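# Slide the held gear down its shaft to mesh

## Task

The left gripper starts out holding a gear a little above the top of a shaft. Lower the gear onto that shaft until it sits fully down and level (square to the shaft), with its teeth engaged with the two neighbouring gears. The gear must stay that way once the robot lets go. Forcing or wedging it too hard counts as failure.

## Robot and tools

ROBOT. There are two six-joint arms, left_arm and right_arm, each ending in a two-finger parallel gripper that carries a wrist camera. Every per-joint list uses this order: waist, shoulder, elbow, wrist pitch, wrist yaw, wrist roll. Stated ranges in radians are: waist -2.618 to 3.054, shoulder 0.000 to 3.142, elbow 0.000 to 3.142, wrist pitch and wrist yaw -1.571 to 1.571, wrist roll -2.094 to 2.094. The real stops can sit up to 0.059 rad either side of these.

FRAMES. The scene frame has its origin at table-top height, halfway between the arms' nominal bases. +x points out over the table, +z points up, and left_arm is on the +y side; image left and right do not follow these names. The left base is near (+0.006, +0.304, -0.005) m and the right base near (-0.002, -0.271, -0.001) m, both almost level. Each gripper's end_effector_position (m) and end_effector_quat_wxyz are reported in that arm's own base frame and can be off by a few cm. The fingers point along the gripper's +z axis and close along its y axis. The reported point lies between the pads, just short of the fingertips. The cameras are cam_high, fixed on a beam behind the arms with calibration in the scene frame, plus cam_left_wrist and cam_right_wrist. All three give 896x504 images.

ROW FORMAT. A row is always 14 numbers in [-1, 1]: left_arm's six joint values and then its opening, followed by the same seven for right_arm. Send all 14 even when only one arm moves. Joint values are offsets, not poses. They are measured from the Joint targets shown when the action (or move) begins, not from the previous row, so repeating an offset adds it again. Scale: 1.0 equals 2.224 rad for waist, shoulder and elbow, and 8.485 rad for the three wrist joints. So 0.01 is about 0.022 rad on a big joint and about 0.085 rad on a wrist joint. The opening is absolute: +1 is fully open (about 87 mm between pads), +0.5 about 69 mm, 0 about 43 mm, -0.5 about 18 mm, and -1 is closed. A 0 in an opening slot is a real command, so to leave a gripper unchanged, resend its present command (see Tool commands or grip_measured).

execute_actions(actions, cameras). actions is a list of actions. Each action is a table of up to 15 rows, one row per 1/30 s step; a short table repeats its last row, and each action lasts 0.5 s. An empty list performs nothing and returns the state along with images. cameras takes a list of names, ["all"] or []. An action is rejected for both arms if it would send a joint more than 0.059 rad past its range. A bad first action rejects the entire call.

move(target, speed, blend, opening_speed, blocking, cameras). target is either one 14-number row or a list of up to 15 rows. Every row is an offset from the same starting Joint targets, not from the row before it. speed is the top rate in rad/s of the joint with farthest to go, from 0.01 to 12.57, default 0.5, given once or per target. blend, in rad, rounds corners between listed targets; 0 means stop at each one. opening_speed is the finger rate per second on the -1..+1 scale, at least 0.2. blocking=false returns after about 0.5 s while motion continues. The result adds a move: line with done, off_target, moving, held or fault, and limits=held if steps were withheld. Paths do not steer around obstacles, and faster contact means harder impact.

wait(seconds 0 to 10, cameras) lets time pass while holding the last command. stop(cameras) brakes a running move. zoom_image(camera, region=[x0, y0, x1, y1]) enlarges part of the latest image, in pixels from the top-left, at most 504 by 504. read_manual(section="licences") returns only licence text. finished_scene(scene) ends the scene and takes the current scene's number; make no further calls in that reply.

RESULTS. Joint positions are in rad, with gripper 0 closed to 1 open, and Joint velocities are in rad/s; "within noise" means the arm is still. Joint targets are the base for your next offsets. Tool commands lists current opening commands. grip_measured is on the -1..+1 command scale. Joint torques are in N m; the first three wrap at ±28. "joint sent to its limit" means a joint was clipped at its stop. "joint command not followed" means the clearance check altered targets. MOTOR HOT warns of overheating, and OVER-TEMPERATURE FAULT means the arm has folded and gone idle. Each step, targets may lead measured angles by at most 0.339 rad on big joints and 2.2 rad on wrists. Targets placing the gripper over 200 mm from where it is get scaled back, so large offsets may need several actions.

CAUTIONS. Keep hold of the gear until it is seated, then open the gripper and lift clear slowly. Do not drop anything or let it leave the table. Lower in small, slow steps and check alignment with cameras and zoom; never force the gear. If an arm is pushing against something, command its targets back beyond its measured positions. Keep the arms apart: a press between them, including one gripper squeezing the other's fingers, can fail the scene. Avoid the bar, plate and rail near the bases, which may stand up to 3 cm above the table, and keep the wrist-camera cables clear of objects. Holding loads, reaching far or pushing against a blocked pose heats motors. A loose part can occasionally be nudged by an outside push.

Each tool is called by a JSON object that holds its "api" and its "payload".

## Session

{"api": "execute_actions", "payload": {"actions": []}}

Scene clock: 0.00 s.
left_arm: end_effector_position=(+0.2826, -0.1438, +0.1208) grip_measured=-0.512 end_effector_quat_wxyz=(-0.008, +0.859, +0.512, +0.005) | right_arm: end_effector_position=(+0.3825, +0.0000, +0.3605) grip_measured=+1.000 end_effector_quat_wxyz=(+0.707, +0.000, +0.707, +0.000)
Joint positions: left_arm=[-0.61 1.758 1.505 -1.329 -0.015 1.457 0.244] | right_arm=[0 1.047 1.047 0 0 0 1]
Joint velocities: within noise
Joint torques (N m): no reading
Heat: left arm: 30 °C; right arm: 29 °C.
Joint targets: left_arm=[-0.607 1.745 1.514 -1.335 -0.020 1.457] | right_arm=[0.000 1.042 1.060 0.010 -0.001 0.000]
Tool commands: left_gripper/opening=-1.0 right_gripper/opening=+1.0

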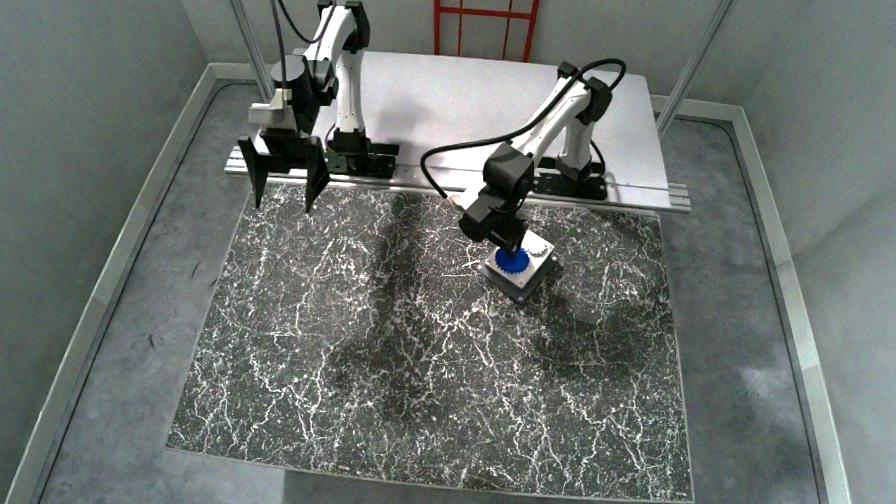

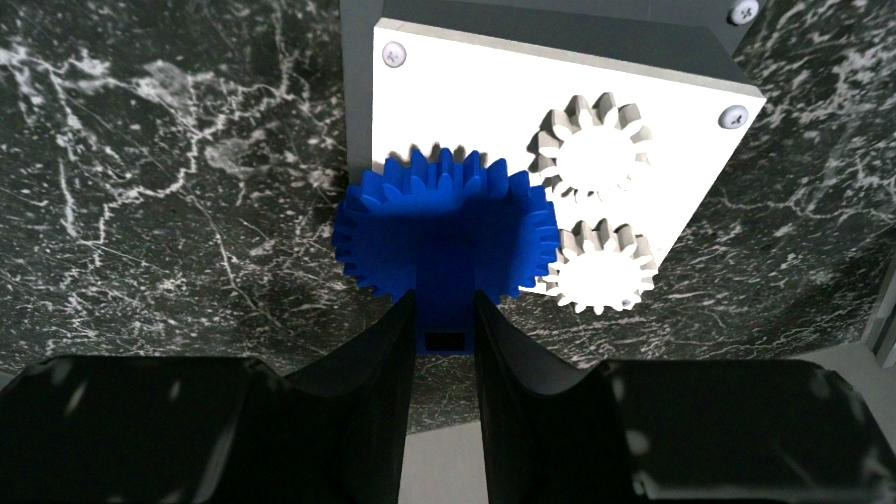

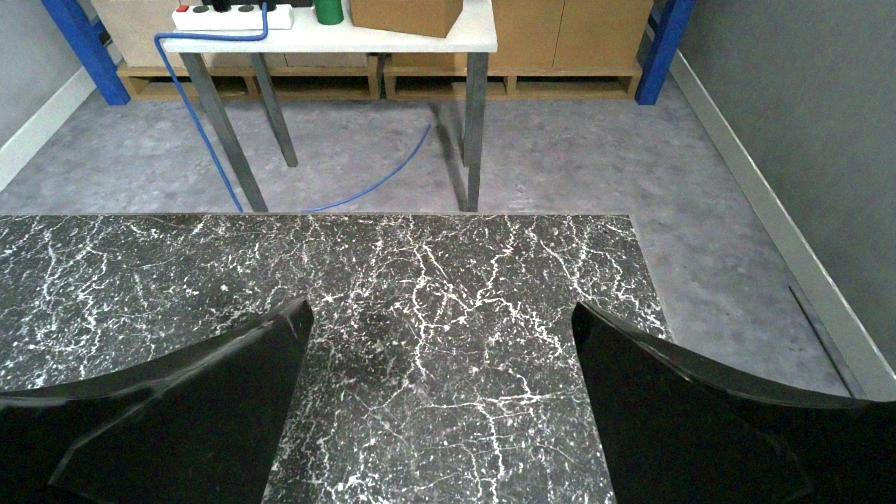

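{"api": "zoom_image", "payload": {"camera": "cam_high", "region": [460, 210, 580, 310]}}

{"api": "zoom_image", "payload": {"camera": "cam_left_wrist", "region": [320, 60, 680, 370]}}

Scaled by 4.200 from the camera's 896x504 image, which has a finer 1280x720 frame.

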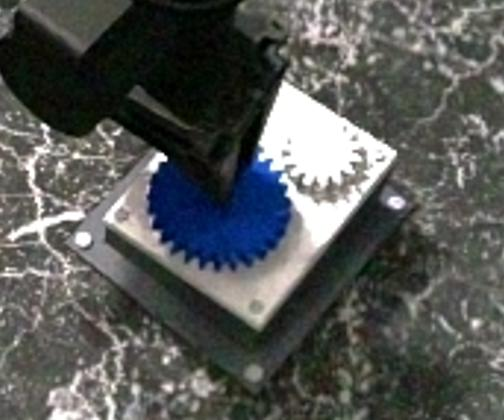

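Scaled by 1.400 from the camera's 896x504 image, which has a finer 1280x720 frame.

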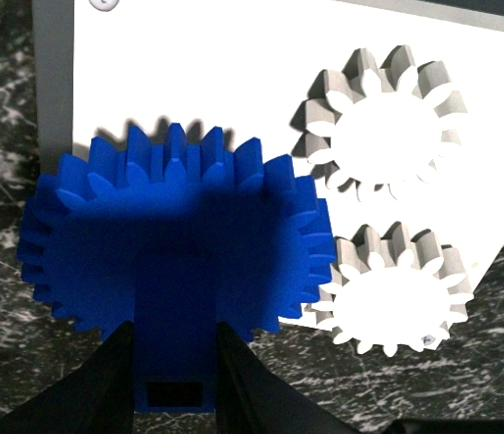

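{"api": "move", "payload": {"target": [0,0.0005,-0.01007,0.00277,0,0,-1,0,0,0,0,0,0,1], "speed": 0.05, "cameras": ["cam_left_wrist"]}}

Scene clock: 29.50 s.
left_arm: end_effector_position=(+0.2823, -0.1436, +0.1189) grip_measured=-0.512 end_effector_quat_wxyz=(-0.009, +0.859, +0.512, +0.004) | right_arm: end_effector_position=(+0.3825, +0.0000, +0.3605) grip_measured=+1.000 end_effector_quat_wxyz=(+0.707, +0.000, +0.707, +0.000)
Joint positions: left_arm=[-0.61 1.758 1.498 -1.322 -0.015 1.457 0.244] | right_arm=[0 1.047 1.047 0 0 0 1]
Joint torques (N m): left_arm=[0.13 -7.27 4.63 0.45 0.12 0] | right_arm=[-0.24 -2.77 8.02 2.24 -0.07 0.09]
Heat: left arm: 33 °C; right arm: 34 °C.
Joint targets: left_arm=[-0.607 1.746 1.491 -1.311 -0.020 1.457] | right_arm=[0.000 1.042 1.060 0.010 -0.001 0.000]
move: done
camera_calibration:
cam_left_wrist: T_world_to_cam=[[-0.877553, 0.479445, 0.00569359, 0.314469], [0.297831, 0.535752, 0.790105, -0.0818732], [0.375762, 0.695055, -0.612945, 0.208049], [0, 0, 0, 1]] pos_world=[0.222171, -0.251512, 0.19042]
Images, in order (width x height): cam_left_wrist 896x504.

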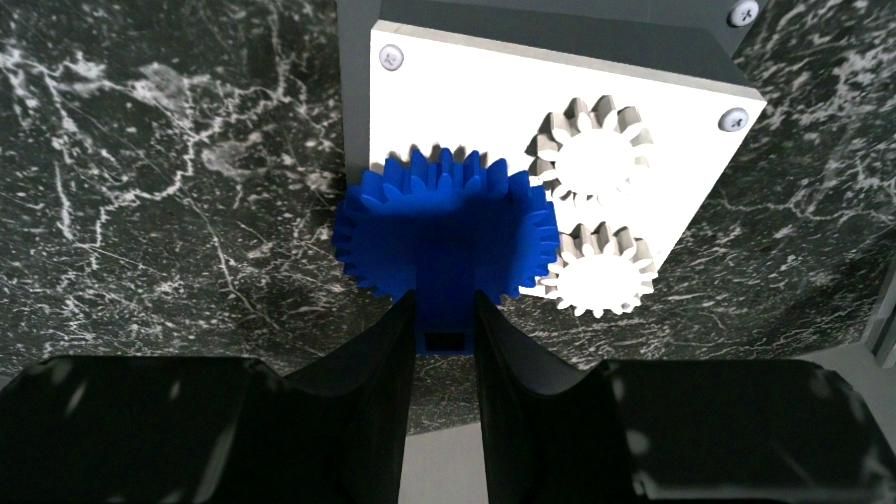

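{"api": "move", "payload": {"target": [0,0.0005,-0.01007,0.00277,0,0,-1,0,0,0,0,0,0,1], "speed": 0.05, "cameras": ["cam_left_wrist"]}}

Scene clock: 32.67 s.
left_arm: end_effector_position=(+0.2824, -0.1437, +0.1180) grip_measured=-0.512 end_effector_quat_wxyz=(-0.008, +0.859, +0.512, +0.004) | right_arm: end_effector_position=(+0.3825, +0.0000, +0.3605) grip_measured=+1.000 end_effector_quat_wxyz=(+0.707, +0.000, +0.707, +0.000)
Joint positions: left_arm=[-0.61 1.758 1.494 -1.318 -0.015 1.457 0.244] | right_arm=[0 1.047 1.047 0 0 0 1]
Joint torques (N m): left_arm=[0.21 -7.24 3.06 0.65 0.11 -0.02] | right_arm=[-0.24 -2.76 8.02 2.24 -0.07 0.09]
Heat: left arm: 33 °C; right arm: 34 °C.
Joint targets: left_arm=[-0.607 1.747 1.469 -1.288 -0.020 1.457] | right_arm=[0.000 1.042 1.060 0.010 -0.001 0.000]
move: done
camera_calibration:
cam_left_wrist: T_world_to_cam=[[-0.877533, 0.479491, 0.00496063, 0.31467], [0.297395, 0.536099, 0.790034, -0.0809102], [0.376155, 0.694756, -0.613042, 0.207422], [0, 0, 0, 1]] pos_world=[0.222173, -0.251614, 0.18952]
Images, in order (width x height): cam_left_wrist 896x504.

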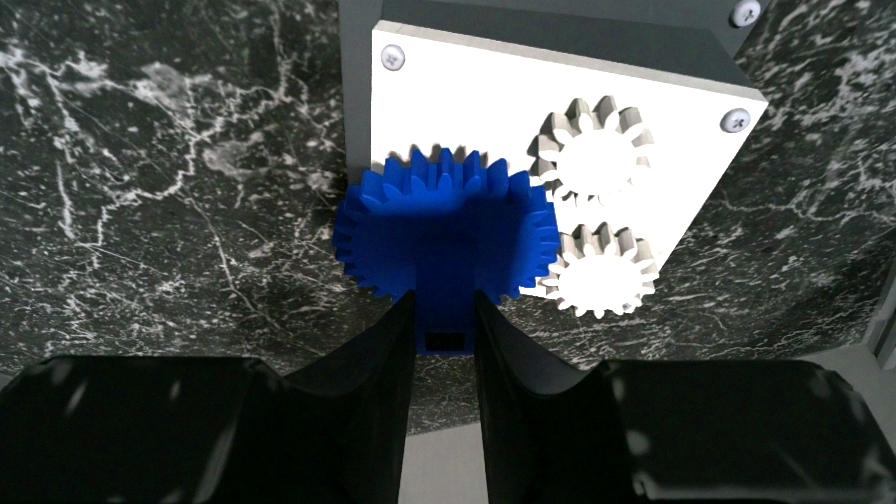

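{"api": "move", "payload": {"target": [0,0.0004,-0.0067,0.0018,0,0,-1,0,0,0,0,0,0,1], "speed": 0.05}}

{"api": "zoom_image", "payload": {"camera": "cam_left_wrist", "region": [500, 80, 680, 330]}}

Scene clock: 81.67 s.
left_arm: end_effector_position=(+0.2823, -0.1435, +0.1179) grip_measured=-0.512 end_effector_quat_wxyz=(-0.004, +0.859, +0.512, +0.006) | right_arm: end_effector_position=(+0.3825, +0.0000, +0.3605) grip_measured=+1.000 end_effector_quat_wxyz=(+0.707, +0.000, +0.707, +0.000)
Joint positions: left_arm=[-0.61 1.749 1.482 -1.307 -0.015 1.457 0.244] | right_arm=[0 1.047 1.047 0 0 0 1]
Joint torques (N m): left_arm=[0.05 -6.31 2.88 0.72 0.12 -0.02] | right_arm=[-0.24 -2.76 8.02 2.24 -0.07 0.09]
Heat: left arm: 36 °C; right arm: 36 °C.
Joint targets: left_arm=[-0.607 1.748 1.454 -1.272 -0.020 1.457] | right_arm=[0.000 1.042 1.060 0.010 -0.001 0.000]
move: done

Scaled by 2.016 from the camera's 896x504 image, which has a finer 1280x720 frame.
This view is cut from an older image: the scene may have changed since it was taken.

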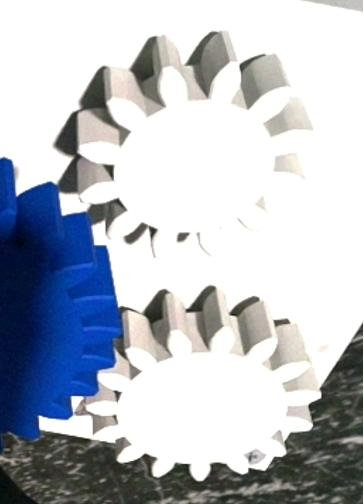

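{"api": "move", "payload": {"target": [[0,-0.002,0.055,-0.0146,0,0,-1,0,0,0,0,0,0,1],[0.11,-0.002,0.055,-0.0146,0,0,-1,0,0,0,0,0,0,1]], "speed": 0.3, "cameras": ["cam_left_wrist","cam_high"]}}

{"api": "zoom_image", "payload": {"camera": "cam_left_wrist", "region": [300, 50, 700, 400]}}

{"api": "zoom_image", "payload": {"camera": "cam_high", "region": [460, 210, 580, 310]}}

Scene clock: 116.10 s.
left_arm: end_effector_position=(+0.3093, -0.0723, +0.1364) grip_measured=-0.512 end_effector_quat_wxyz=(-0.003, +0.791, +0.611, +0.007) | right_arm: end_effector_position=(+0.3825, +0.0000, +0.3605) grip_measured=+1.000 end_effector_quat_wxyz=(+0.707, +0.000, +0.707, +0.000)
Joint positions: left_arm=[-0.369 1.749 1.556 -1.376 -0.015 1.457 0.244] | right_arm=[0 1.047 1.047 0 0 0 1]
Joint torques (N m): left_arm=[0.42 -6.65 6.8 0.19 0.07 0.01] | right_arm=[-0.25 -2.76 8.02 2.24 -0.07 0.09]
Heat: left arm: 34 °C; right arm: 37 °C.
Joint targets: left_arm=[-0.363 1.744 1.577 -1.396 -0.020 1.457] | right_arm=[0.000 1.042 1.060 0.010 -0.001 0.000]
move: done
camera_calibration:
cam_left_wrist: T_world_to_cam=[[-0.966616, 0.25608, -0.00877241, 0.31724], [0.150543, 0.595289, 0.789283, -0.0918841], [0.207342, 0.761613, -0.613967, 0.216142], [0, 0, 0, 1]] pos_world=[0.275666, -0.191158, 0.208009]
Images, in order (width x height): cam_high 896x504, cam_left_wrist 896x504.

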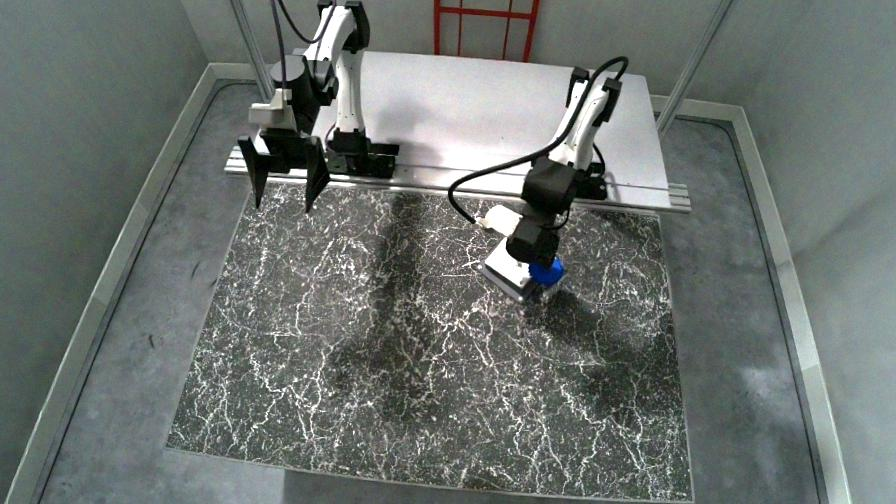

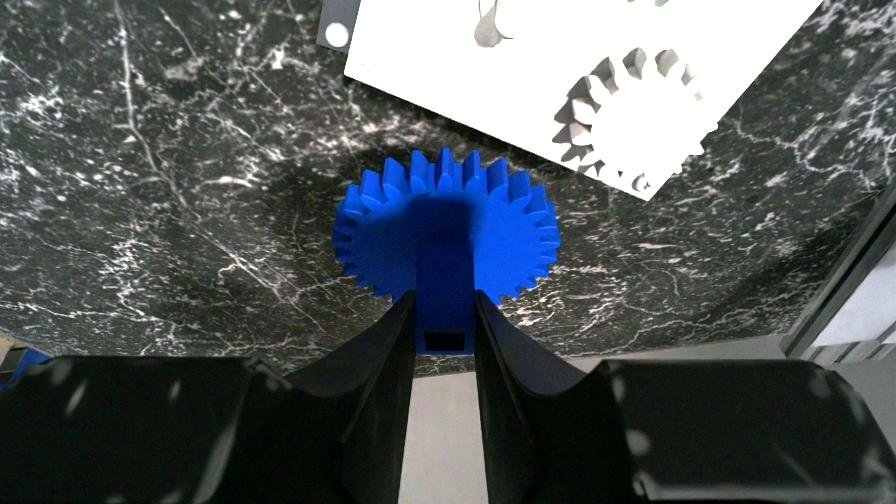

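Scaled by 1.260 from the camera's 896x504 image, which has a finer 1280x720 frame.

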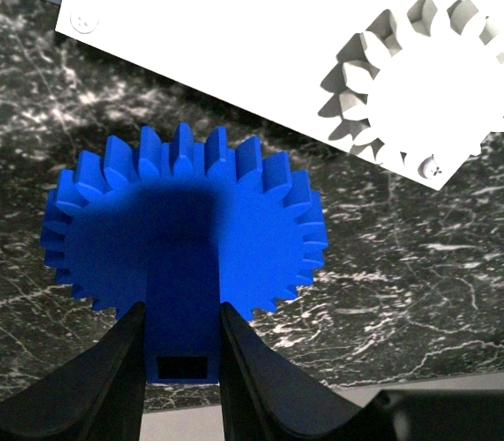

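Scaled by 4.200 from the camera's 896x504 image, which has a finer 1280x720 frame.

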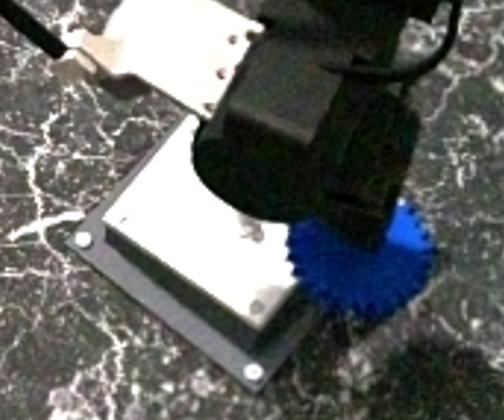

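{"api": "move", "payload": {"target": [-0.05,0,0,0,0,0,-1,0,0,0,0,0,0,1], "speed": 0.3, "cameras": ["cam_left_wrist"]}}

{"api": "zoom_image", "payload": {"camera": "cam_left_wrist", "region": [360, 0, 740, 300]}}

Scene clock: 119.77 s.
left_arm: end_effector_position=(+0.3001, -0.1040, +0.1364) grip_measured=-0.512 end_effector_quat_wxyz=(-0.003, +0.822, +0.569, +0.007) | right_arm: end_effector_position=(+0.3825, +0.0000, +0.3605) grip_measured=+1.000 end_effector_quat_wxyz=(+0.707, +0.000, +0.707, +0.000)
Joint positions: left_arm=[-0.473 1.749 1.556 -1.376 -0.015 1.457 0.244] | right_arm=[0 1.047 1.047 0 0 0 1]
Joint torques (N m): left_arm=[-0.23 -6.64 6.72 0.17 0.11 -0.02] | right_arm=[-0.24 -2.76 8.01 2.24 -0.07 0.09]
Heat: left arm: 34 °C; right arm: 37 °C.
Joint targets: left_arm=[-0.474 1.744 1.577 -1.396 -0.020 1.457] | right_arm=[0.000 1.042 1.060 0.010 -0.001 0.000]
move: done
camera_calibration:
cam_left_wrist: T_world_to_cam=[[-0.934914, 0.354767, -0.00874469, 0.31715], [0.211377, 0.576494, 0.789288, -0.0918908], [0.285055, 0.736067, -0.613961, 0.21615], [0, 0, 0, 1]] pos_world=[0.254317, -0.218641, 0.208009]
Images, in order (width x height): cam_left_wrist 896x504.

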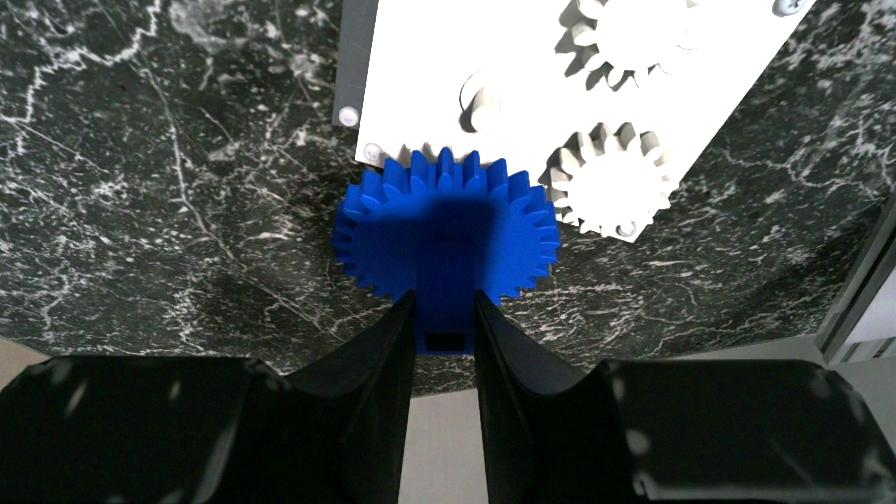

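Scaled by 1.326 from the camera's 896x504 image, which has a finer 1280x720 frame.

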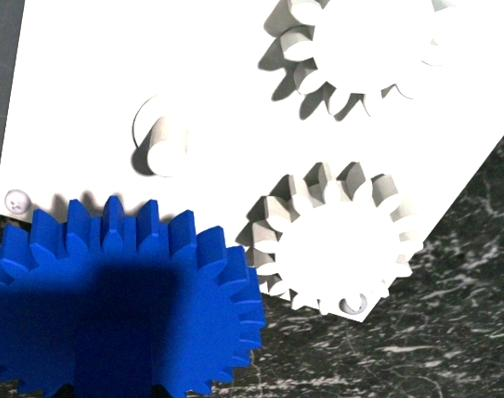

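{"api": "zoom_image", "payload": {"camera": "cam_left_wrist", "region": [440, 50, 540, 150]}}

{"api": "zoom_image", "payload": {"camera": "cam_left_wrist", "region": [540, 0, 720, 260]}}

{"api": "zoom_image", "payload": {"camera": "cam_left_wrist", "region": [320, 130, 570, 370]}}

Scaled by 5.040 from the camera's 896x504 image, which has a finer 1280x720 frame.

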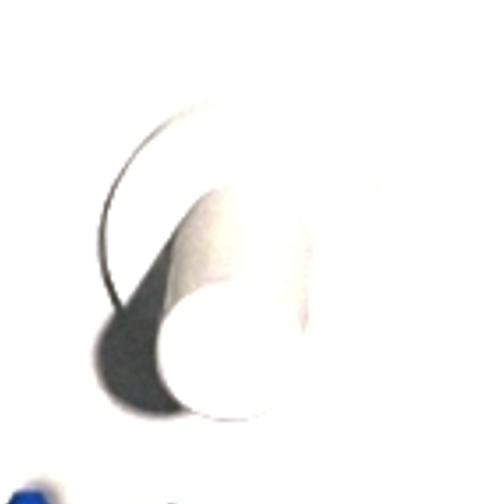

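Scaled by 1.938 from the camera's 896x504 image, which has a finer 1280x720 frame.

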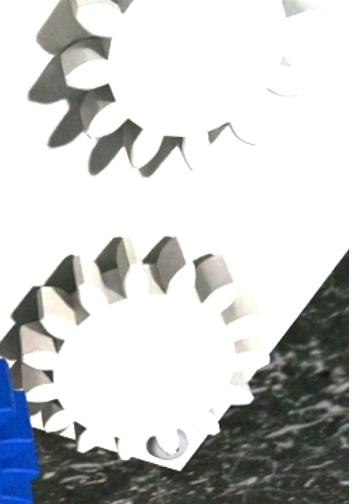

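Scaled by 2.016 from the camera's 896x504 image, which has a finer 1280x720 frame.

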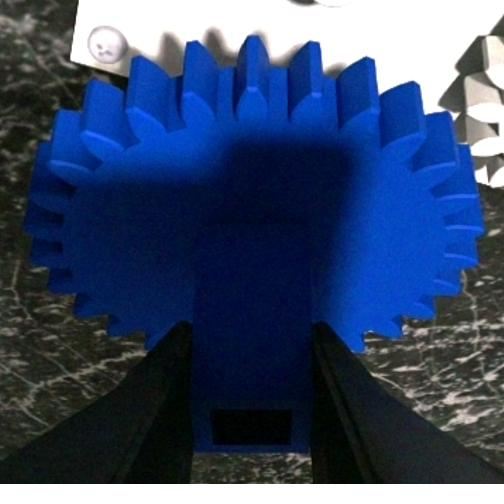

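{"api": "move", "payload": {"target": [0.02,0,0.0674,-0.0165,0,0,-1,0,0,0,0,0,0,1], "speed": 0.3, "cameras": ["cam_left_wrist","cam_high"]}}

{"api": "zoom_image", "payload": {"camera": "cam_left_wrist", "region": [300, 0, 780, 260]}}

{"api": "zoom_image", "payload": {"camera": "cam_high", "region": [460, 210, 580, 310]}}

Scene clock: 223.63 s.
left_arm: end_effector_position=(+0.3015, -0.0930, +0.1737) grip_measured=-0.512 end_effector_quat_wxyz=(+0.002, +0.812, +0.583, +0.010) | right_arm: end_effector_position=(+0.3825, +0.0000, +0.3605) grip_measured=+1.000 end_effector_quat_wxyz=(+0.707, +0.000, +0.707, +0.000)
Joint positions: left_arm=[-0.439 1.749 1.705 -1.515 -0.015 1.457 0.244] | right_arm=[0 1.047 1.047 0 0 0 1]
Joint torques (N m): left_arm=[0.81 -6.58 6.74 0.21 0.13 -0.05] | right_arm=[-0.24 -2.76 8.02 2.24 -0.07 0.09]
Heat: left arm: 36 °C; right arm: 39 °C.
Joint targets: left_arm=[-0.430 1.744 1.726 -1.536 -0.020 1.457] | right_arm=[0.000 1.042 1.060 0.010 -0.001 0.000]
move: done
camera_calibration:
cam_left_wrist: T_world_to_cam=[[-0.94603, 0.323545, -0.0185891, 0.317068], [0.185065, 0.586429, 0.788576, -0.118951], [0.266041, 0.742576, -0.614657, 0.237054], [0, 0, 0, 1]] pos_world=[0.258904, -0.208861, 0.245402]
Images, in order (width x height): cam_high 896x504, cam_left_wrist 896x504.

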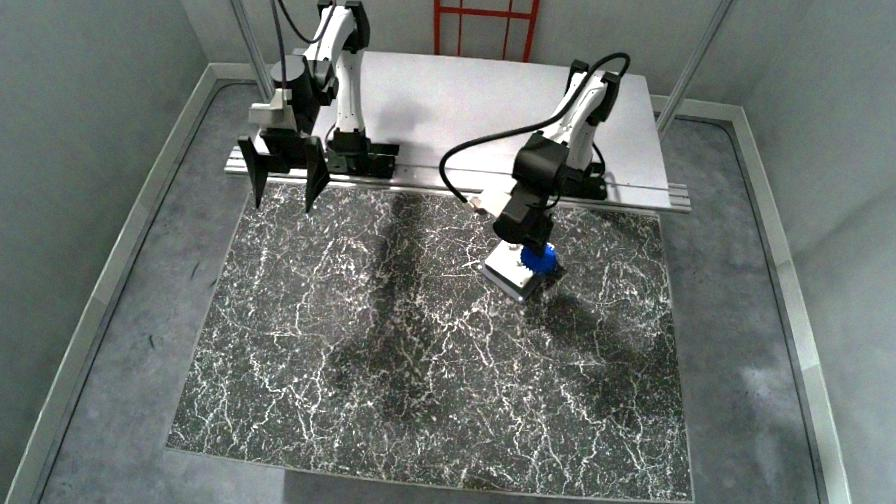

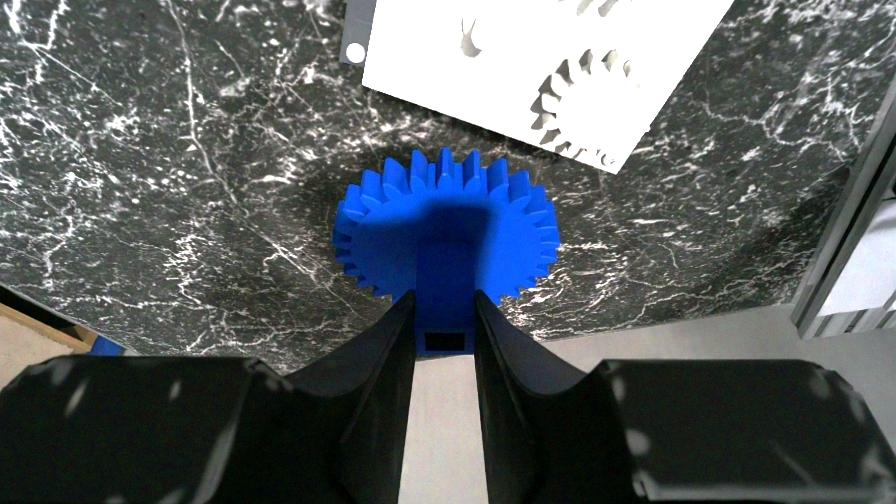

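Scaled by 1.050 from the camera's 896x504 image, which has a finer 1280x720 frame.

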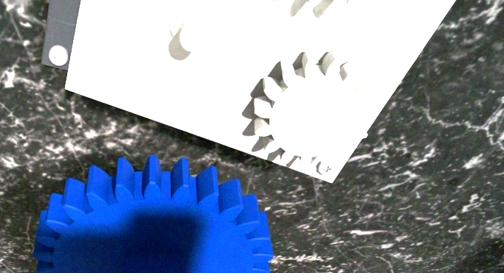

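Scaled by 4.200 from the camera's 896x504 image, which has a finer 1280x720 frame.

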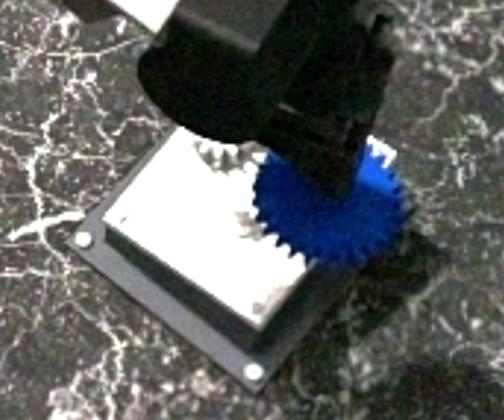

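{"api": "zoom_image", "payload": {"camera": "cam_left_wrist", "region": [430, 0, 530, 90]}}

Scaled by 5.040 from the camera's 896x504 image, which has a finer 1280x720 frame.

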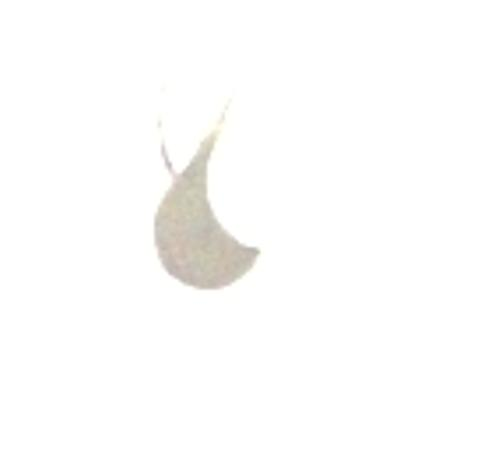

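{"api": "move", "payload": {"target": [-0.0881,0.0522,-0.0549,0.00884,-0.0086,-0.0014,-1,0,0,0,0,0,0,1], "speed": 0.2, "cameras": ["cam_left_wrist","cam_high"]}}

{"api": "zoom_image", "payload": {"camera": "cam_left_wrist", "region": [320, 60, 680, 370]}}

{"api": "zoom_image", "payload": {"camera": "cam_high", "region": [460, 210, 580, 310]}}

Scene clock: 307.17 s.
left_arm: end_effector_position=(+0.2803, -0.1342, +0.1247) grip_measured=-0.512 end_effector_quat_wxyz=(-0.079, +0.861, +0.502, +0.007) | right_arm: end_effector_position=(+0.3825, +0.0000, +0.3605) grip_measured=+1.000 end_effector_quat_wxyz=(+0.707, +0.000, +0.707, +0.000)
Joint positions: left_arm=[-0.623 1.848 1.609 -1.47 -0.076 1.457 0.244] | right_arm=[0 1.047 1.047 0 0 0 1]
Joint torques (N m): left_arm=[-0.32 -5.94 4.62 0.22 -0.08 -0.13] | right_arm=[-0.24 -2.76 8.02 2.24 -0.07 0.09]
Heat: left arm: 35 °C; right arm: 41 °C.
Joint targets: left_arm=[-0.625 1.860 1.604 -1.461 -0.093 1.446] | right_arm=[0.000 1.042 1.060 0.010 -0.001 0.000]
move: done
camera_calibration:
cam_left_wrist: T_world_to_cam=[[-0.86447, 0.487094, 0.124221, 0.290767], [0.361301, 0.430248, 0.827254, -0.12739], [0.349505, 0.760017, -0.547924, 0.213844], [0, 0, 0, 1]] pos_world=[0.222646, -0.249347, 0.186435]
Images, in order (width x height): cam_high 896x504, cam_left_wrist 896x504.

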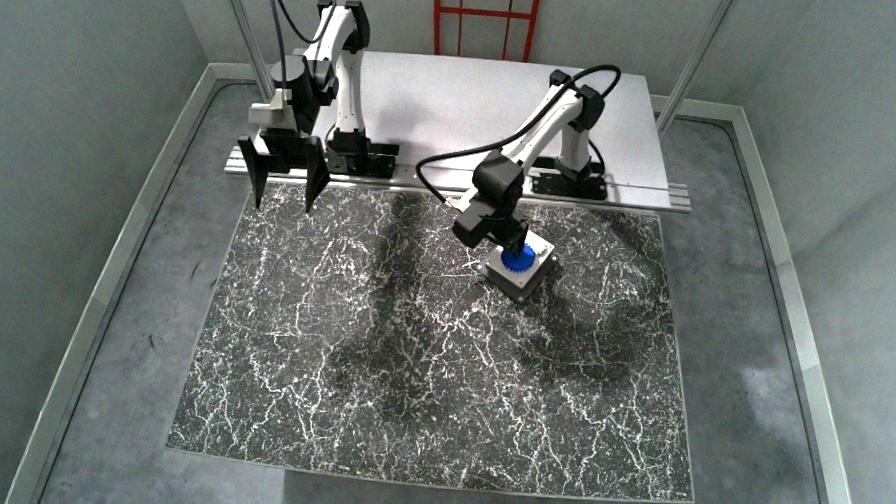

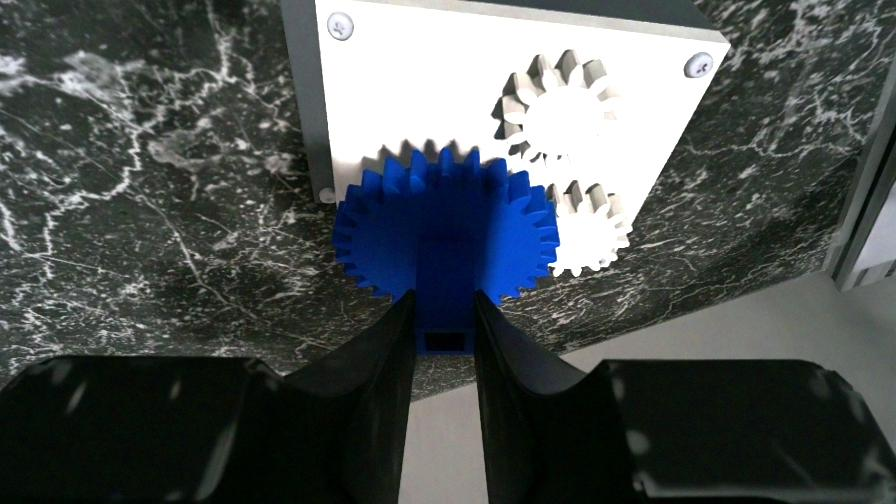

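Scaled by 1.400 from the camera's 896x504 image, which has a finer 1280x720 frame.

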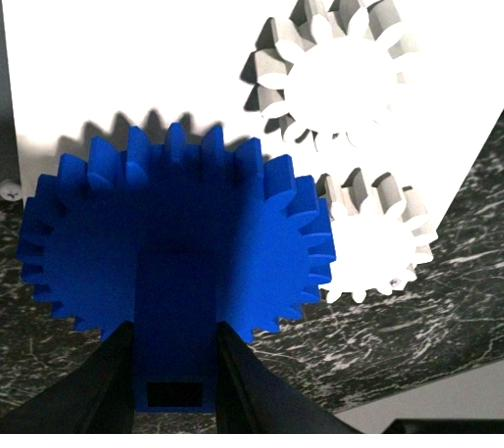

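Scaled by 4.200 from the camera's 896x504 image, which has a finer 1280x720 frame.

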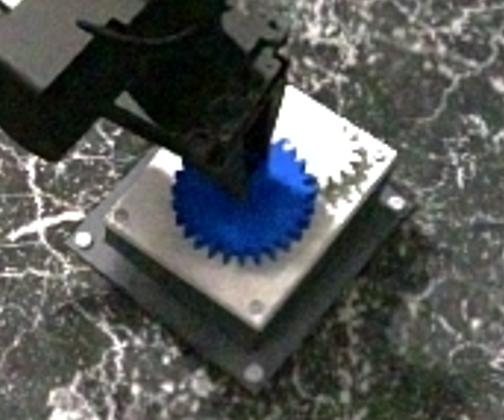

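{"api": "move", "payload": {"target": [0.0018,-0.009,-0.0198,0.00354,-0.00106,0,-1,0,0,0,0,0,0,1], "speed": 0.05, "cameras": ["cam_left_wrist"]}}

Scene clock: 325.17 s.
left_arm: end_effector_position=(+0.2806, -0.1319, +0.1178) grip_measured=-0.512 end_effector_quat_wxyz=(-0.083, +0.861, +0.501, +0.011) | right_arm: end_effector_position=(+0.3825, +0.0000, +0.3605) grip_measured=+1.000 end_effector_quat_wxyz=(+0.707, +0.000, +0.707, +0.000)
Joint positions: left_arm=[-0.623 1.848 1.578 -1.444 -0.088 1.457 0.244] | right_arm=[0 1.047 1.047 0 0 0 1]
Joint torques (N m): left_arm=[0.01 -7.49 3.47 0.26 0.01 -0.15] | right_arm=[-0.24 -2.76 8.02 2.24 -0.07 0.09]
Heat: left arm: 35 °C; right arm: 41 °C.
Joint targets: left_arm=[-0.621 1.840 1.560 -1.431 -0.102 1.446] | right_arm=[0.000 1.042 1.060 0.010 -0.001 0.000]
move: done
camera_calibration:
cam_left_wrist: T_world_to_cam=[[-0.864044, 0.487031, 0.127388, 0.290223], [0.359219, 0.419201, 0.833806, -0.124537], [0.352688, 0.766205, -0.537159, 0.20681], [0, 0, 0, 1]] pos_world=[0.222562, -0.247601, 0.177959]
Images, in order (width x height): cam_left_wrist 896x504.

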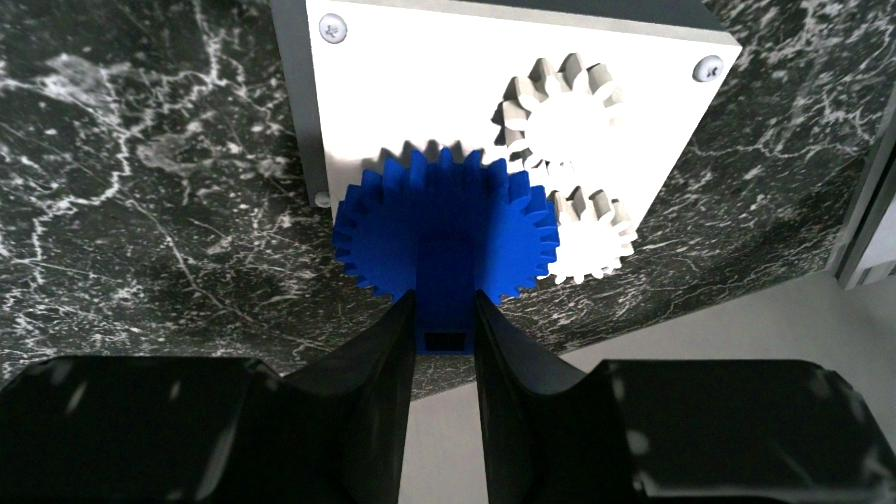

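{"api": "move", "payload": {"target": [[0,-0.005,0,0,0,0,-1,0,0,0,0,0,0,1],[0.0004,-0.0055,-0.009,0.0021,0,0,-1,0,0,0,0,0,0,1]], "speed": 0.05, "cameras": []}}

Scene clock: 331.70 s.
left_arm: end_effector_position=(+0.2804, -0.1316, +0.1175) grip_measured=-0.512 end_effector_quat_wxyz=(-0.079, +0.861, +0.502, +0.013) | right_arm: end_effector_position=(+0.3825, +0.0000, +0.3605) grip_measured=+1.000 end_effector_quat_wxyz=(+0.707, +0.000, +0.707, +0.000)
Joint positions: left_arm=[-0.623 1.838 1.565 -1.431 -0.089 1.457 0.244] | right_arm=[0 1.047 1.047 0 0 0 1]
Joint torques (N m): left_arm=[0.01 -7.54 3.04 0.29 -0.02 -0.14] | right_arm=[-0.24 -2.76 8.01 2.24 -0.07 0.09]
Heat: left arm: 35 °C; right arm: 41 °C.
Joint targets: left_arm=[-0.621 1.828 1.540 -1.413 -0.102 1.446] | right_arm=[0.000 1.042 1.060 0.010 -0.001 0.000]
move: done
No camera images: "cameras" was empty.

{"api": "move", "payload": {"target": [0,0,0,-0.0021,0,0,-1,0,0,0,0,0,0,1], "speed": 0.03, "cameras": []}}

Scene clock: 336.47 s.
left_arm: end_effector_position=(+0.2804, -0.1316, +0.1175) grip_measured=-0.512 end_effector_quat_wxyz=(-0.079, +0.861, +0.502, +0.013) | right_arm: end_effector_position=(+0.3825, +0.0000, +0.3605) grip_measured=+1.000 end_effector_quat_wxyz=(+0.707, +0.000, +0.707, +0.000)
Joint positions: left_arm=[-0.623 1.838 1.565 -1.431 -0.089 1.457 0.244] | right_arm=[0 1.047 1.047 0 0 0 1]
Joint torques (N m): left_arm=[0.08 -7.58 3.06 0.14 -0.03 -0.14] | right_arm=[-0.24 -2.77 8.02 2.24 -0.07 0.09]
Heat: left arm: 35 °C; right arm: 41 °C.
Joint targets: left_arm=[-0.621 1.828 1.540 -1.431 -0.102 1.446] | right_arm=[0.000 1.042 1.060 0.010 -0.001 0.000]
move: done
No camera images: "cameras" was empty.

{"api": "move", "payload": {"target": [[0,0,0,-0.0014,0,0,-1,0,0,0,0,0,0,1],[0,0,0,-0.0028,0,0,-1,0,0,0,0,0,0,1]], "speed": 0.03, "cameras": []}}

Scene clock: 341.30 s.
left_arm: end_effector_position=(+0.2801, -0.1314, +0.1175) grip_measured=-0.512 end_effector_quat_wxyz=(-0.080, +0.861, +0.502, +0.013) | right_arm: end_effector_position=(+0.3825, +0.0000, +0.3605) grip_measured=+1.000 end_effector_quat_wxyz=(+0.707, +0.000, +0.707, +0.000)
Joint positions: left_arm=[-0.623 1.838 1.565 -1.433 -0.089 1.457 0.244] | right_arm=[0 1.047 1.047 0 0 0 1]
Joint torques (N m): left_arm=[0.1 -7.56 3.03 -0.07 -0.02 -0.15] | right_arm=[-0.25 -2.76 8.02 2.24 -0.07 0.09]
Heat: left arm: 35 °C; right arm: 41 °C.
Joint targets: left_arm=[-0.621 1.828 1.540 -1.455 -0.102 1.446] | right_arm=[0.000 1.042 1.060 0.010 -0.001 0.000]
move: done
No camera images: "cameras" was empty.

{"api": "move", "payload": {"target": [[0,0,0,-0.0012,0,0,-1,0,0,0,0,0,0,1],[0,0,0,-0.0022,0,0,-1,0,0,0,0,0,0,1]], "speed": 0.03, "cameras": ["cam_left_wrist"]}}

Scene clock: 348.83 s.
left_arm: end_effector_position=(+0.2796, -0.1311, +0.1176) grip_measured=-0.512 end_effector_quat_wxyz=(-0.081, +0.861, +0.502, +0.013) | right_arm: end_effector_position=(+0.3825, +0.0000, +0.3605) grip_measured=+1.000 end_effector_quat_wxyz=(+0.707, +0.000, +0.707, +0.000)
Joint positions: left_arm=[-0.623 1.838 1.565 -1.435 -0.089 1.457 0.244] | right_arm=[0 1.047 1.047 0 0 0 1]
Joint torques (N m): left_arm=[0.13 -7.56 3.03 -0.24 -0.01 -0.15] | right_arm=[-0.24 -2.77 8.02 2.24 -0.07 0.09]
Heat: left arm: 35 °C; right arm: 41 °C.
Joint targets: left_arm=[-0.621 1.828 1.540 -1.473 -0.102 1.446] | right_arm=[0.000 1.042 1.060 0.010 -0.001 0.000]
move: off_target (left_arm); left_arm: the wrist pitch is farthest, 0.039 rad from its target
camera_calibration:
cam_left_wrist: T_world_to_cam=[[-0.864602, 0.487484, 0.121746, 0.289897], [0.355233, 0.42169, 0.834259, -0.122904], [0.355349, 0.76455, -0.537764, 0.205504], [0, 0, 0, 1]] pos_world=[0.22128, -0.246612, 0.177753]
Images, in order (width x height): cam_left_wrist 896x504.

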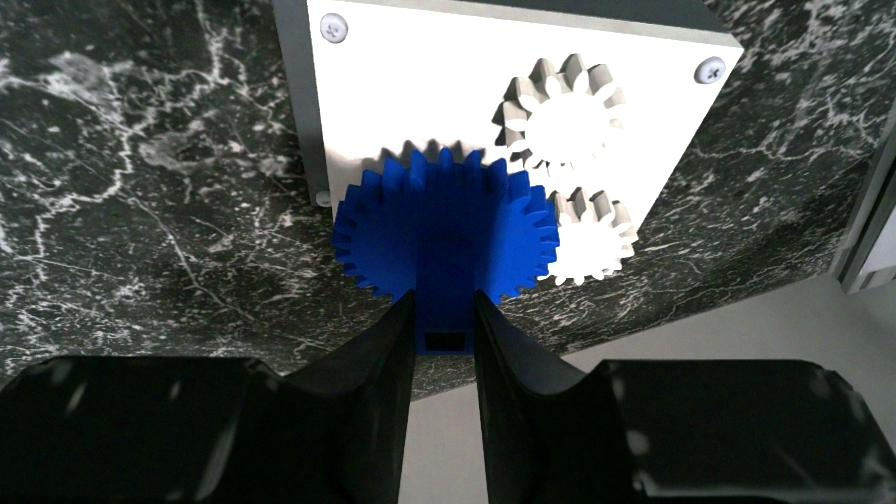

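{"api": "zoom_image", "payload": {"camera": "cam_left_wrist", "region": [460, 120, 640, 300]}}

Scaled by 2.800 from the camera's 896x504 image, which has a finer 1280x720 frame.

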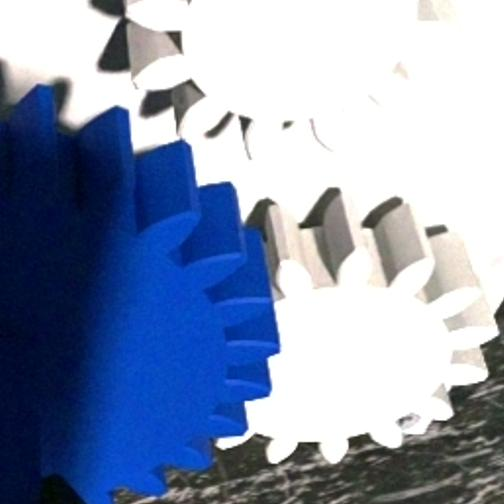

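{"api": "move", "payload": {"target": [[0,0,0,0.0018,0,0,-1,0,0,0,0,0,0,1],[0,0,0,0.0018,0,0.014,-1,0,0,0,0,0,0,1]], "speed": 0.05, "cameras": []}}

{"api": "move", "payload": {"target": [0,0,0,0,0,-0.028,-1,0,0,0,0,0,0,1], "speed": 0.05, "cameras": []}}

Scene clock: 370.63 s.
left_arm: end_effector_position=(+0.2811, -0.1318, +0.1174) grip_measured=-0.512 end_effector_quat_wxyz=(-0.085, +0.882, +0.463, +0.007) | right_arm: end_effector_position=(+0.3825, +0.0000, +0.3605) grip_measured=+1.000 end_effector_quat_wxyz=(+0.707, +0.000, +0.707, +0.000)
Joint positions: left_arm=[-0.623 1.838 1.565 -1.443 -0.089 1.546 0.244] | right_arm=[0 1.047 1.047 0 0 0 1]
Joint torques (N m): left_arm=[0.12 -7.56 3.02 -0.04 -0.03 0.18] | right_arm=[-0.24 -2.77 8.01 2.24 -0.07 0.09]
Heat: left arm: 36 °C; right arm: 41 °C.
Joint targets: left_arm=[-0.621 1.828 1.540 -1.458 -0.102 1.564] | right_arm=[0.000 1.042 1.060 0.010 -0.001 0.000]
move: done
No camera images: "cameras" was empty.

Scene clock: 375.77 s.
left_arm: end_effector_position=(+0.2780, -0.1304, +0.1178) grip_measured=-0.512 end_effector_quat_wxyz=(-0.075, +0.833, +0.548, +0.020) | right_arm: end_effector_position=(+0.3825, +0.0000, +0.3605) grip_measured=+1.000 end_effector_quat_wxyz=(+0.707, +0.000, +0.707, +0.000)
Joint positions: left_arm=[-0.623 1.838 1.565 -1.424 -0.091 1.348 0.244] | right_arm=[0 1.047 1.047 0 0 0 1]
Joint torques (N m): left_arm=[0.1 -7.65 3.07 -0.17 0.02 -0.23] | right_arm=[-0.24 -2.77 8.02 2.24 -0.06 0.09]
Heat: left arm: 36 °C; right arm: 42 °C.
Joint targets: left_arm=[-0.621 1.828 1.540 -1.458 -0.102 1.327] | right_arm=[0.000 1.042 1.060 0.010 -0.001 0.000]
move: done
No camera images: "cameras" was empty.

{"api": "move", "payload": {"target": [[0,0,0,0,0,0.0146,-1,0,0,0,0,0,0,1],[0.0027,0,-0.002,0,0,0.0146,-1,0,0,0,0,0,0,1],[0.0027,0.0045,-0.002,0.0012,0,0.0146,-1,0,0,0,0,0,0,1],[-0.0035,0.0045,-0.002,0.0012,0,0.0146,-1,0,0,0,0,0,0,1],[-0.0035,-0.0045,-0.002,-0.0012,0,0.0146,-1,0,0,0,0,0,0,1],[0.0045,-0.0045,-0.002,-0.0012,0,0.0146,-1,0,0,0,0,0,0,1]], "speed": 0.05, "cameras": ["cam_left_wrist"]}}

Scene clock: 393.80 s.
left_arm: end_effector_position=(+0.2791, -0.1308, +0.1178) grip_measured=-0.512 end_effector_quat_wxyz=(-0.082, +0.857, +0.508, +0.018) | right_arm: end_effector_position=(+0.3825, +0.0000, +0.3605) grip_measured=+1.000 end_effector_quat_wxyz=(+0.707, +0.000, +0.707, +0.000)
Joint positions: left_arm=[-0.629 1.837 1.562 -1.433 -0.098 1.437 0.244] | right_arm=[0 1.047 1.047 0 0 0 1]
Joint torques (N m): left_arm=[1.55 -8.36 2.81 -0.2 0.09 0.12] | right_arm=[-0.24 -2.77 8.02 2.24 -0.07 0.09]
Heat: left arm: 36 °C; right arm: 42 °C.
Joint targets: left_arm=[-0.610 1.817 1.536 -1.468 -0.102 1.451] | right_arm=[0.000 1.042 1.060 0.010 -0.001 0.000]
move: done
camera_calibration:
cam_left_wrist: T_world_to_cam=[[-0.872283, 0.474544, 0.118028, 0.290167], [0.341906, 0.419302, 0.841003, -0.120387], [0.349603, 0.773947, -0.527999, 0.207332], [0, 0, 0, 1]] pos_world=[0.221785, -0.247682, 0.176469]
Images, in order (width x height): cam_left_wrist 896x504.

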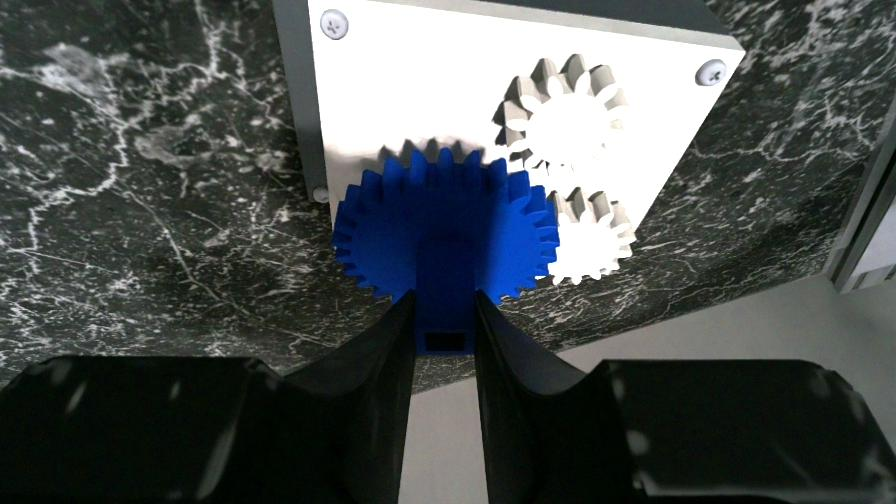

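{"api": "move", "payload": {"target": [[-0.0058,0.0153,0.0211,0.0019,0,-0.01226,-1,0,0,0,0,0,0,1],[-0.0058,0.0153,0.0121,0.0019,0,-0.01226,-1,0,0,0,0,0,0,1]], "speed": 0.06, "cameras": []}}

{"api": "move", "payload": {"target": [0,-0.0081,-0.0081,0,0,0.013,-1,0,0,0,0,0,0,1], "speed": 0.04, "cameras": []}}

{"api": "move", "payload": {"target": [0,-0.0081,-0.0081,0,0,0.013,-1,0,0,0,0,0,0,1], "speed": 0.04, "cameras": ["cam_left_wrist"]}}

Scene clock: 447.07 s.
left_arm: end_effector_position=(+0.2772, -0.1300, +0.1188) grip_measured=-0.512 end_effector_quat_wxyz=(-0.080, +0.838, +0.540, +0.022) | right_arm: end_effector_position=(+0.3825, +0.0000, +0.3605) grip_measured=+1.000 end_effector_quat_wxyz=(+0.707, +0.000, +0.707, +0.000)
Joint positions: left_arm=[-0.629 1.837 1.565 -1.432 -0.099 1.362 0.244] | right_arm=[0 1.047 1.047 0 0 0 1]
Joint torques (N m): left_arm=[0.39 -5.65 4.74 -0.03 0.1 -0.15] | right_arm=[-0.25 -2.77 8.02 2.24 -0.07 0.09]
Heat: left arm: 39 °C; right arm: 42 °C.
Joint targets: left_arm=[-0.623 1.852 1.563 -1.452 -0.102 1.347] | right_arm=[0.000 1.042 1.060 0.010 -0.001 0.000]
move: done
No camera images: "cameras" was empty.

Scene clock: 450.17 s.
left_arm: end_effector_position=(+0.2784, -0.1302, +0.1184) grip_measured=-0.512 end_effector_quat_wxyz=(-0.084, +0.858, +0.507, +0.017) | right_arm: end_effector_position=(+0.3825, +0.0000, +0.3605) grip_measured=+1.000 end_effector_quat_wxyz=(+0.707, +0.000, +0.707, +0.000)
Joint positions: left_arm=[-0.629 1.837 1.564 -1.438 -0.099 1.439 0.244] | right_arm=[0 1.047 1.047 0 0 0 1]
Joint torques (N m): left_arm=[0.32 -6.99 3.45 -0.01 0.09 0.17] | right_arm=[-0.23 -2.76 8.02 2.24 -0.07 0.1]
Heat: left arm: 39 °C; right arm: 42 °C.
Joint targets: left_arm=[-0.623 1.833 1.545 -1.452 -0.102 1.457] | right_arm=[0.000 1.042 1.060 0.010 -0.001 0.000]
move: done
No camera images: "cameras" was empty.

Scene clock: 453.27 s.
left_arm: end_effector_position=(+0.2784, -0.1296, +0.1181) grip_measured=-0.512 end_effector_quat_wxyz=(-0.090, +0.884, +0.458, +0.011) | right_arm: end_effector_position=(+0.3825, +0.0000, +0.3605) grip_measured=+1.000 end_effector_quat_wxyz=(+0.707, +0.000, +0.707, +0.000)
Joint positions: left_arm=[-0.629 1.827 1.551 -1.445 -0.099 1.55 0.244] | right_arm=[0 1.047 1.047 0 0 0 1]
Joint torques (N m): left_arm=[0.29 -7.56 2.97 0.05 0.1 0.19] | right_arm=[-0.24 -2.77 8.02 2.24 -0.07 0.09]
Heat: left arm: 39 °C; right arm: 42 °C.
Joint targets: left_arm=[-0.623 1.816 1.527 -1.452 -0.102 1.567] | right_arm=[0.000 1.042 1.060 0.010 -0.001 0.000]
move: done
camera_calibration:
cam_left_wrist: T_world_to_cam=[[-0.810345, 0.567977, 0.144024, 0.280787], [0.410632, 0.375121, 0.831063, -0.144571], [0.417998, 0.732588, -0.537207, 0.183482], [0, 0, 0, 1]] pos_world=[0.210205, -0.239666, 0.178276]
Images, in order (width x height): cam_left_wrist 896x504.

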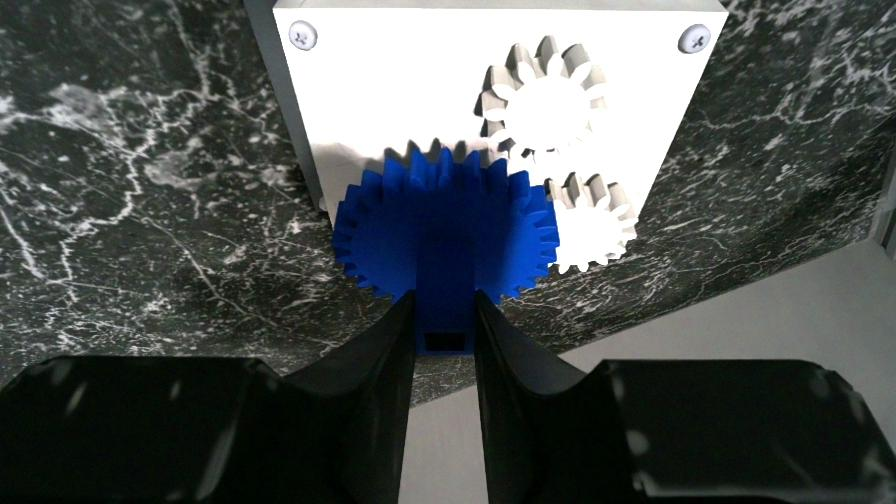

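{"api": "move", "payload": {"target": [[0,0.0081,0.0081,0,0,-0.013,-1,0,0,0,0,0,0,1],[-0.0045,0.0081,0.0081,0,0,-0.013,-1,0,0,0,0,0,0,1],[-0.0045,0.015,0.015,0,0,-0.013,-1,0,0,0,0,0,0,1],[0.0045,0.015,0.015,0,0,-0.013,-1,0,0,0,0,0,0,1],[0.0045,0.002,0.002,0,0,-0.013,-1,0,0,0,0,0,0,1],[-0.0045,0.002,0.002,0,0,-0.013,-1,0,0,0,0,0,0,1]], "speed": 0.06, "cameras": []}}

Scene clock: 481.97 s.
left_arm: end_effector_position=(+0.2775, -0.1296, +0.1185) grip_measured=-0.512 end_effector_quat_wxyz=(-0.085, +0.867, +0.490, +0.017) | right_arm: end_effector_position=(+0.3825, +0.0000, +0.3605) grip_measured=+1.000 end_effector_quat_wxyz=(+0.707, +0.000, +0.707, +0.000)
Joint positions: left_arm=[-0.631 1.827 1.552 -1.437 -0.102 1.474 0.244] | right_arm=[0 1.047 1.047 0 0 0 1]
Joint torques (N m): left_arm=[-0.32 -7.2 3.3 -0.04 0.12 -0.17] | right_arm=[-0.24 -2.77 8.02 2.24 -0.07 0.09]
Heat: left arm: 37 °C; right arm: 42 °C.
Joint targets: left_arm=[-0.633 1.820 1.531 -1.452 -0.102 1.457] | right_arm=[0.000 1.042 1.060 0.010 -0.001 0.000]
move: done
No camera images: "cameras" was empty.


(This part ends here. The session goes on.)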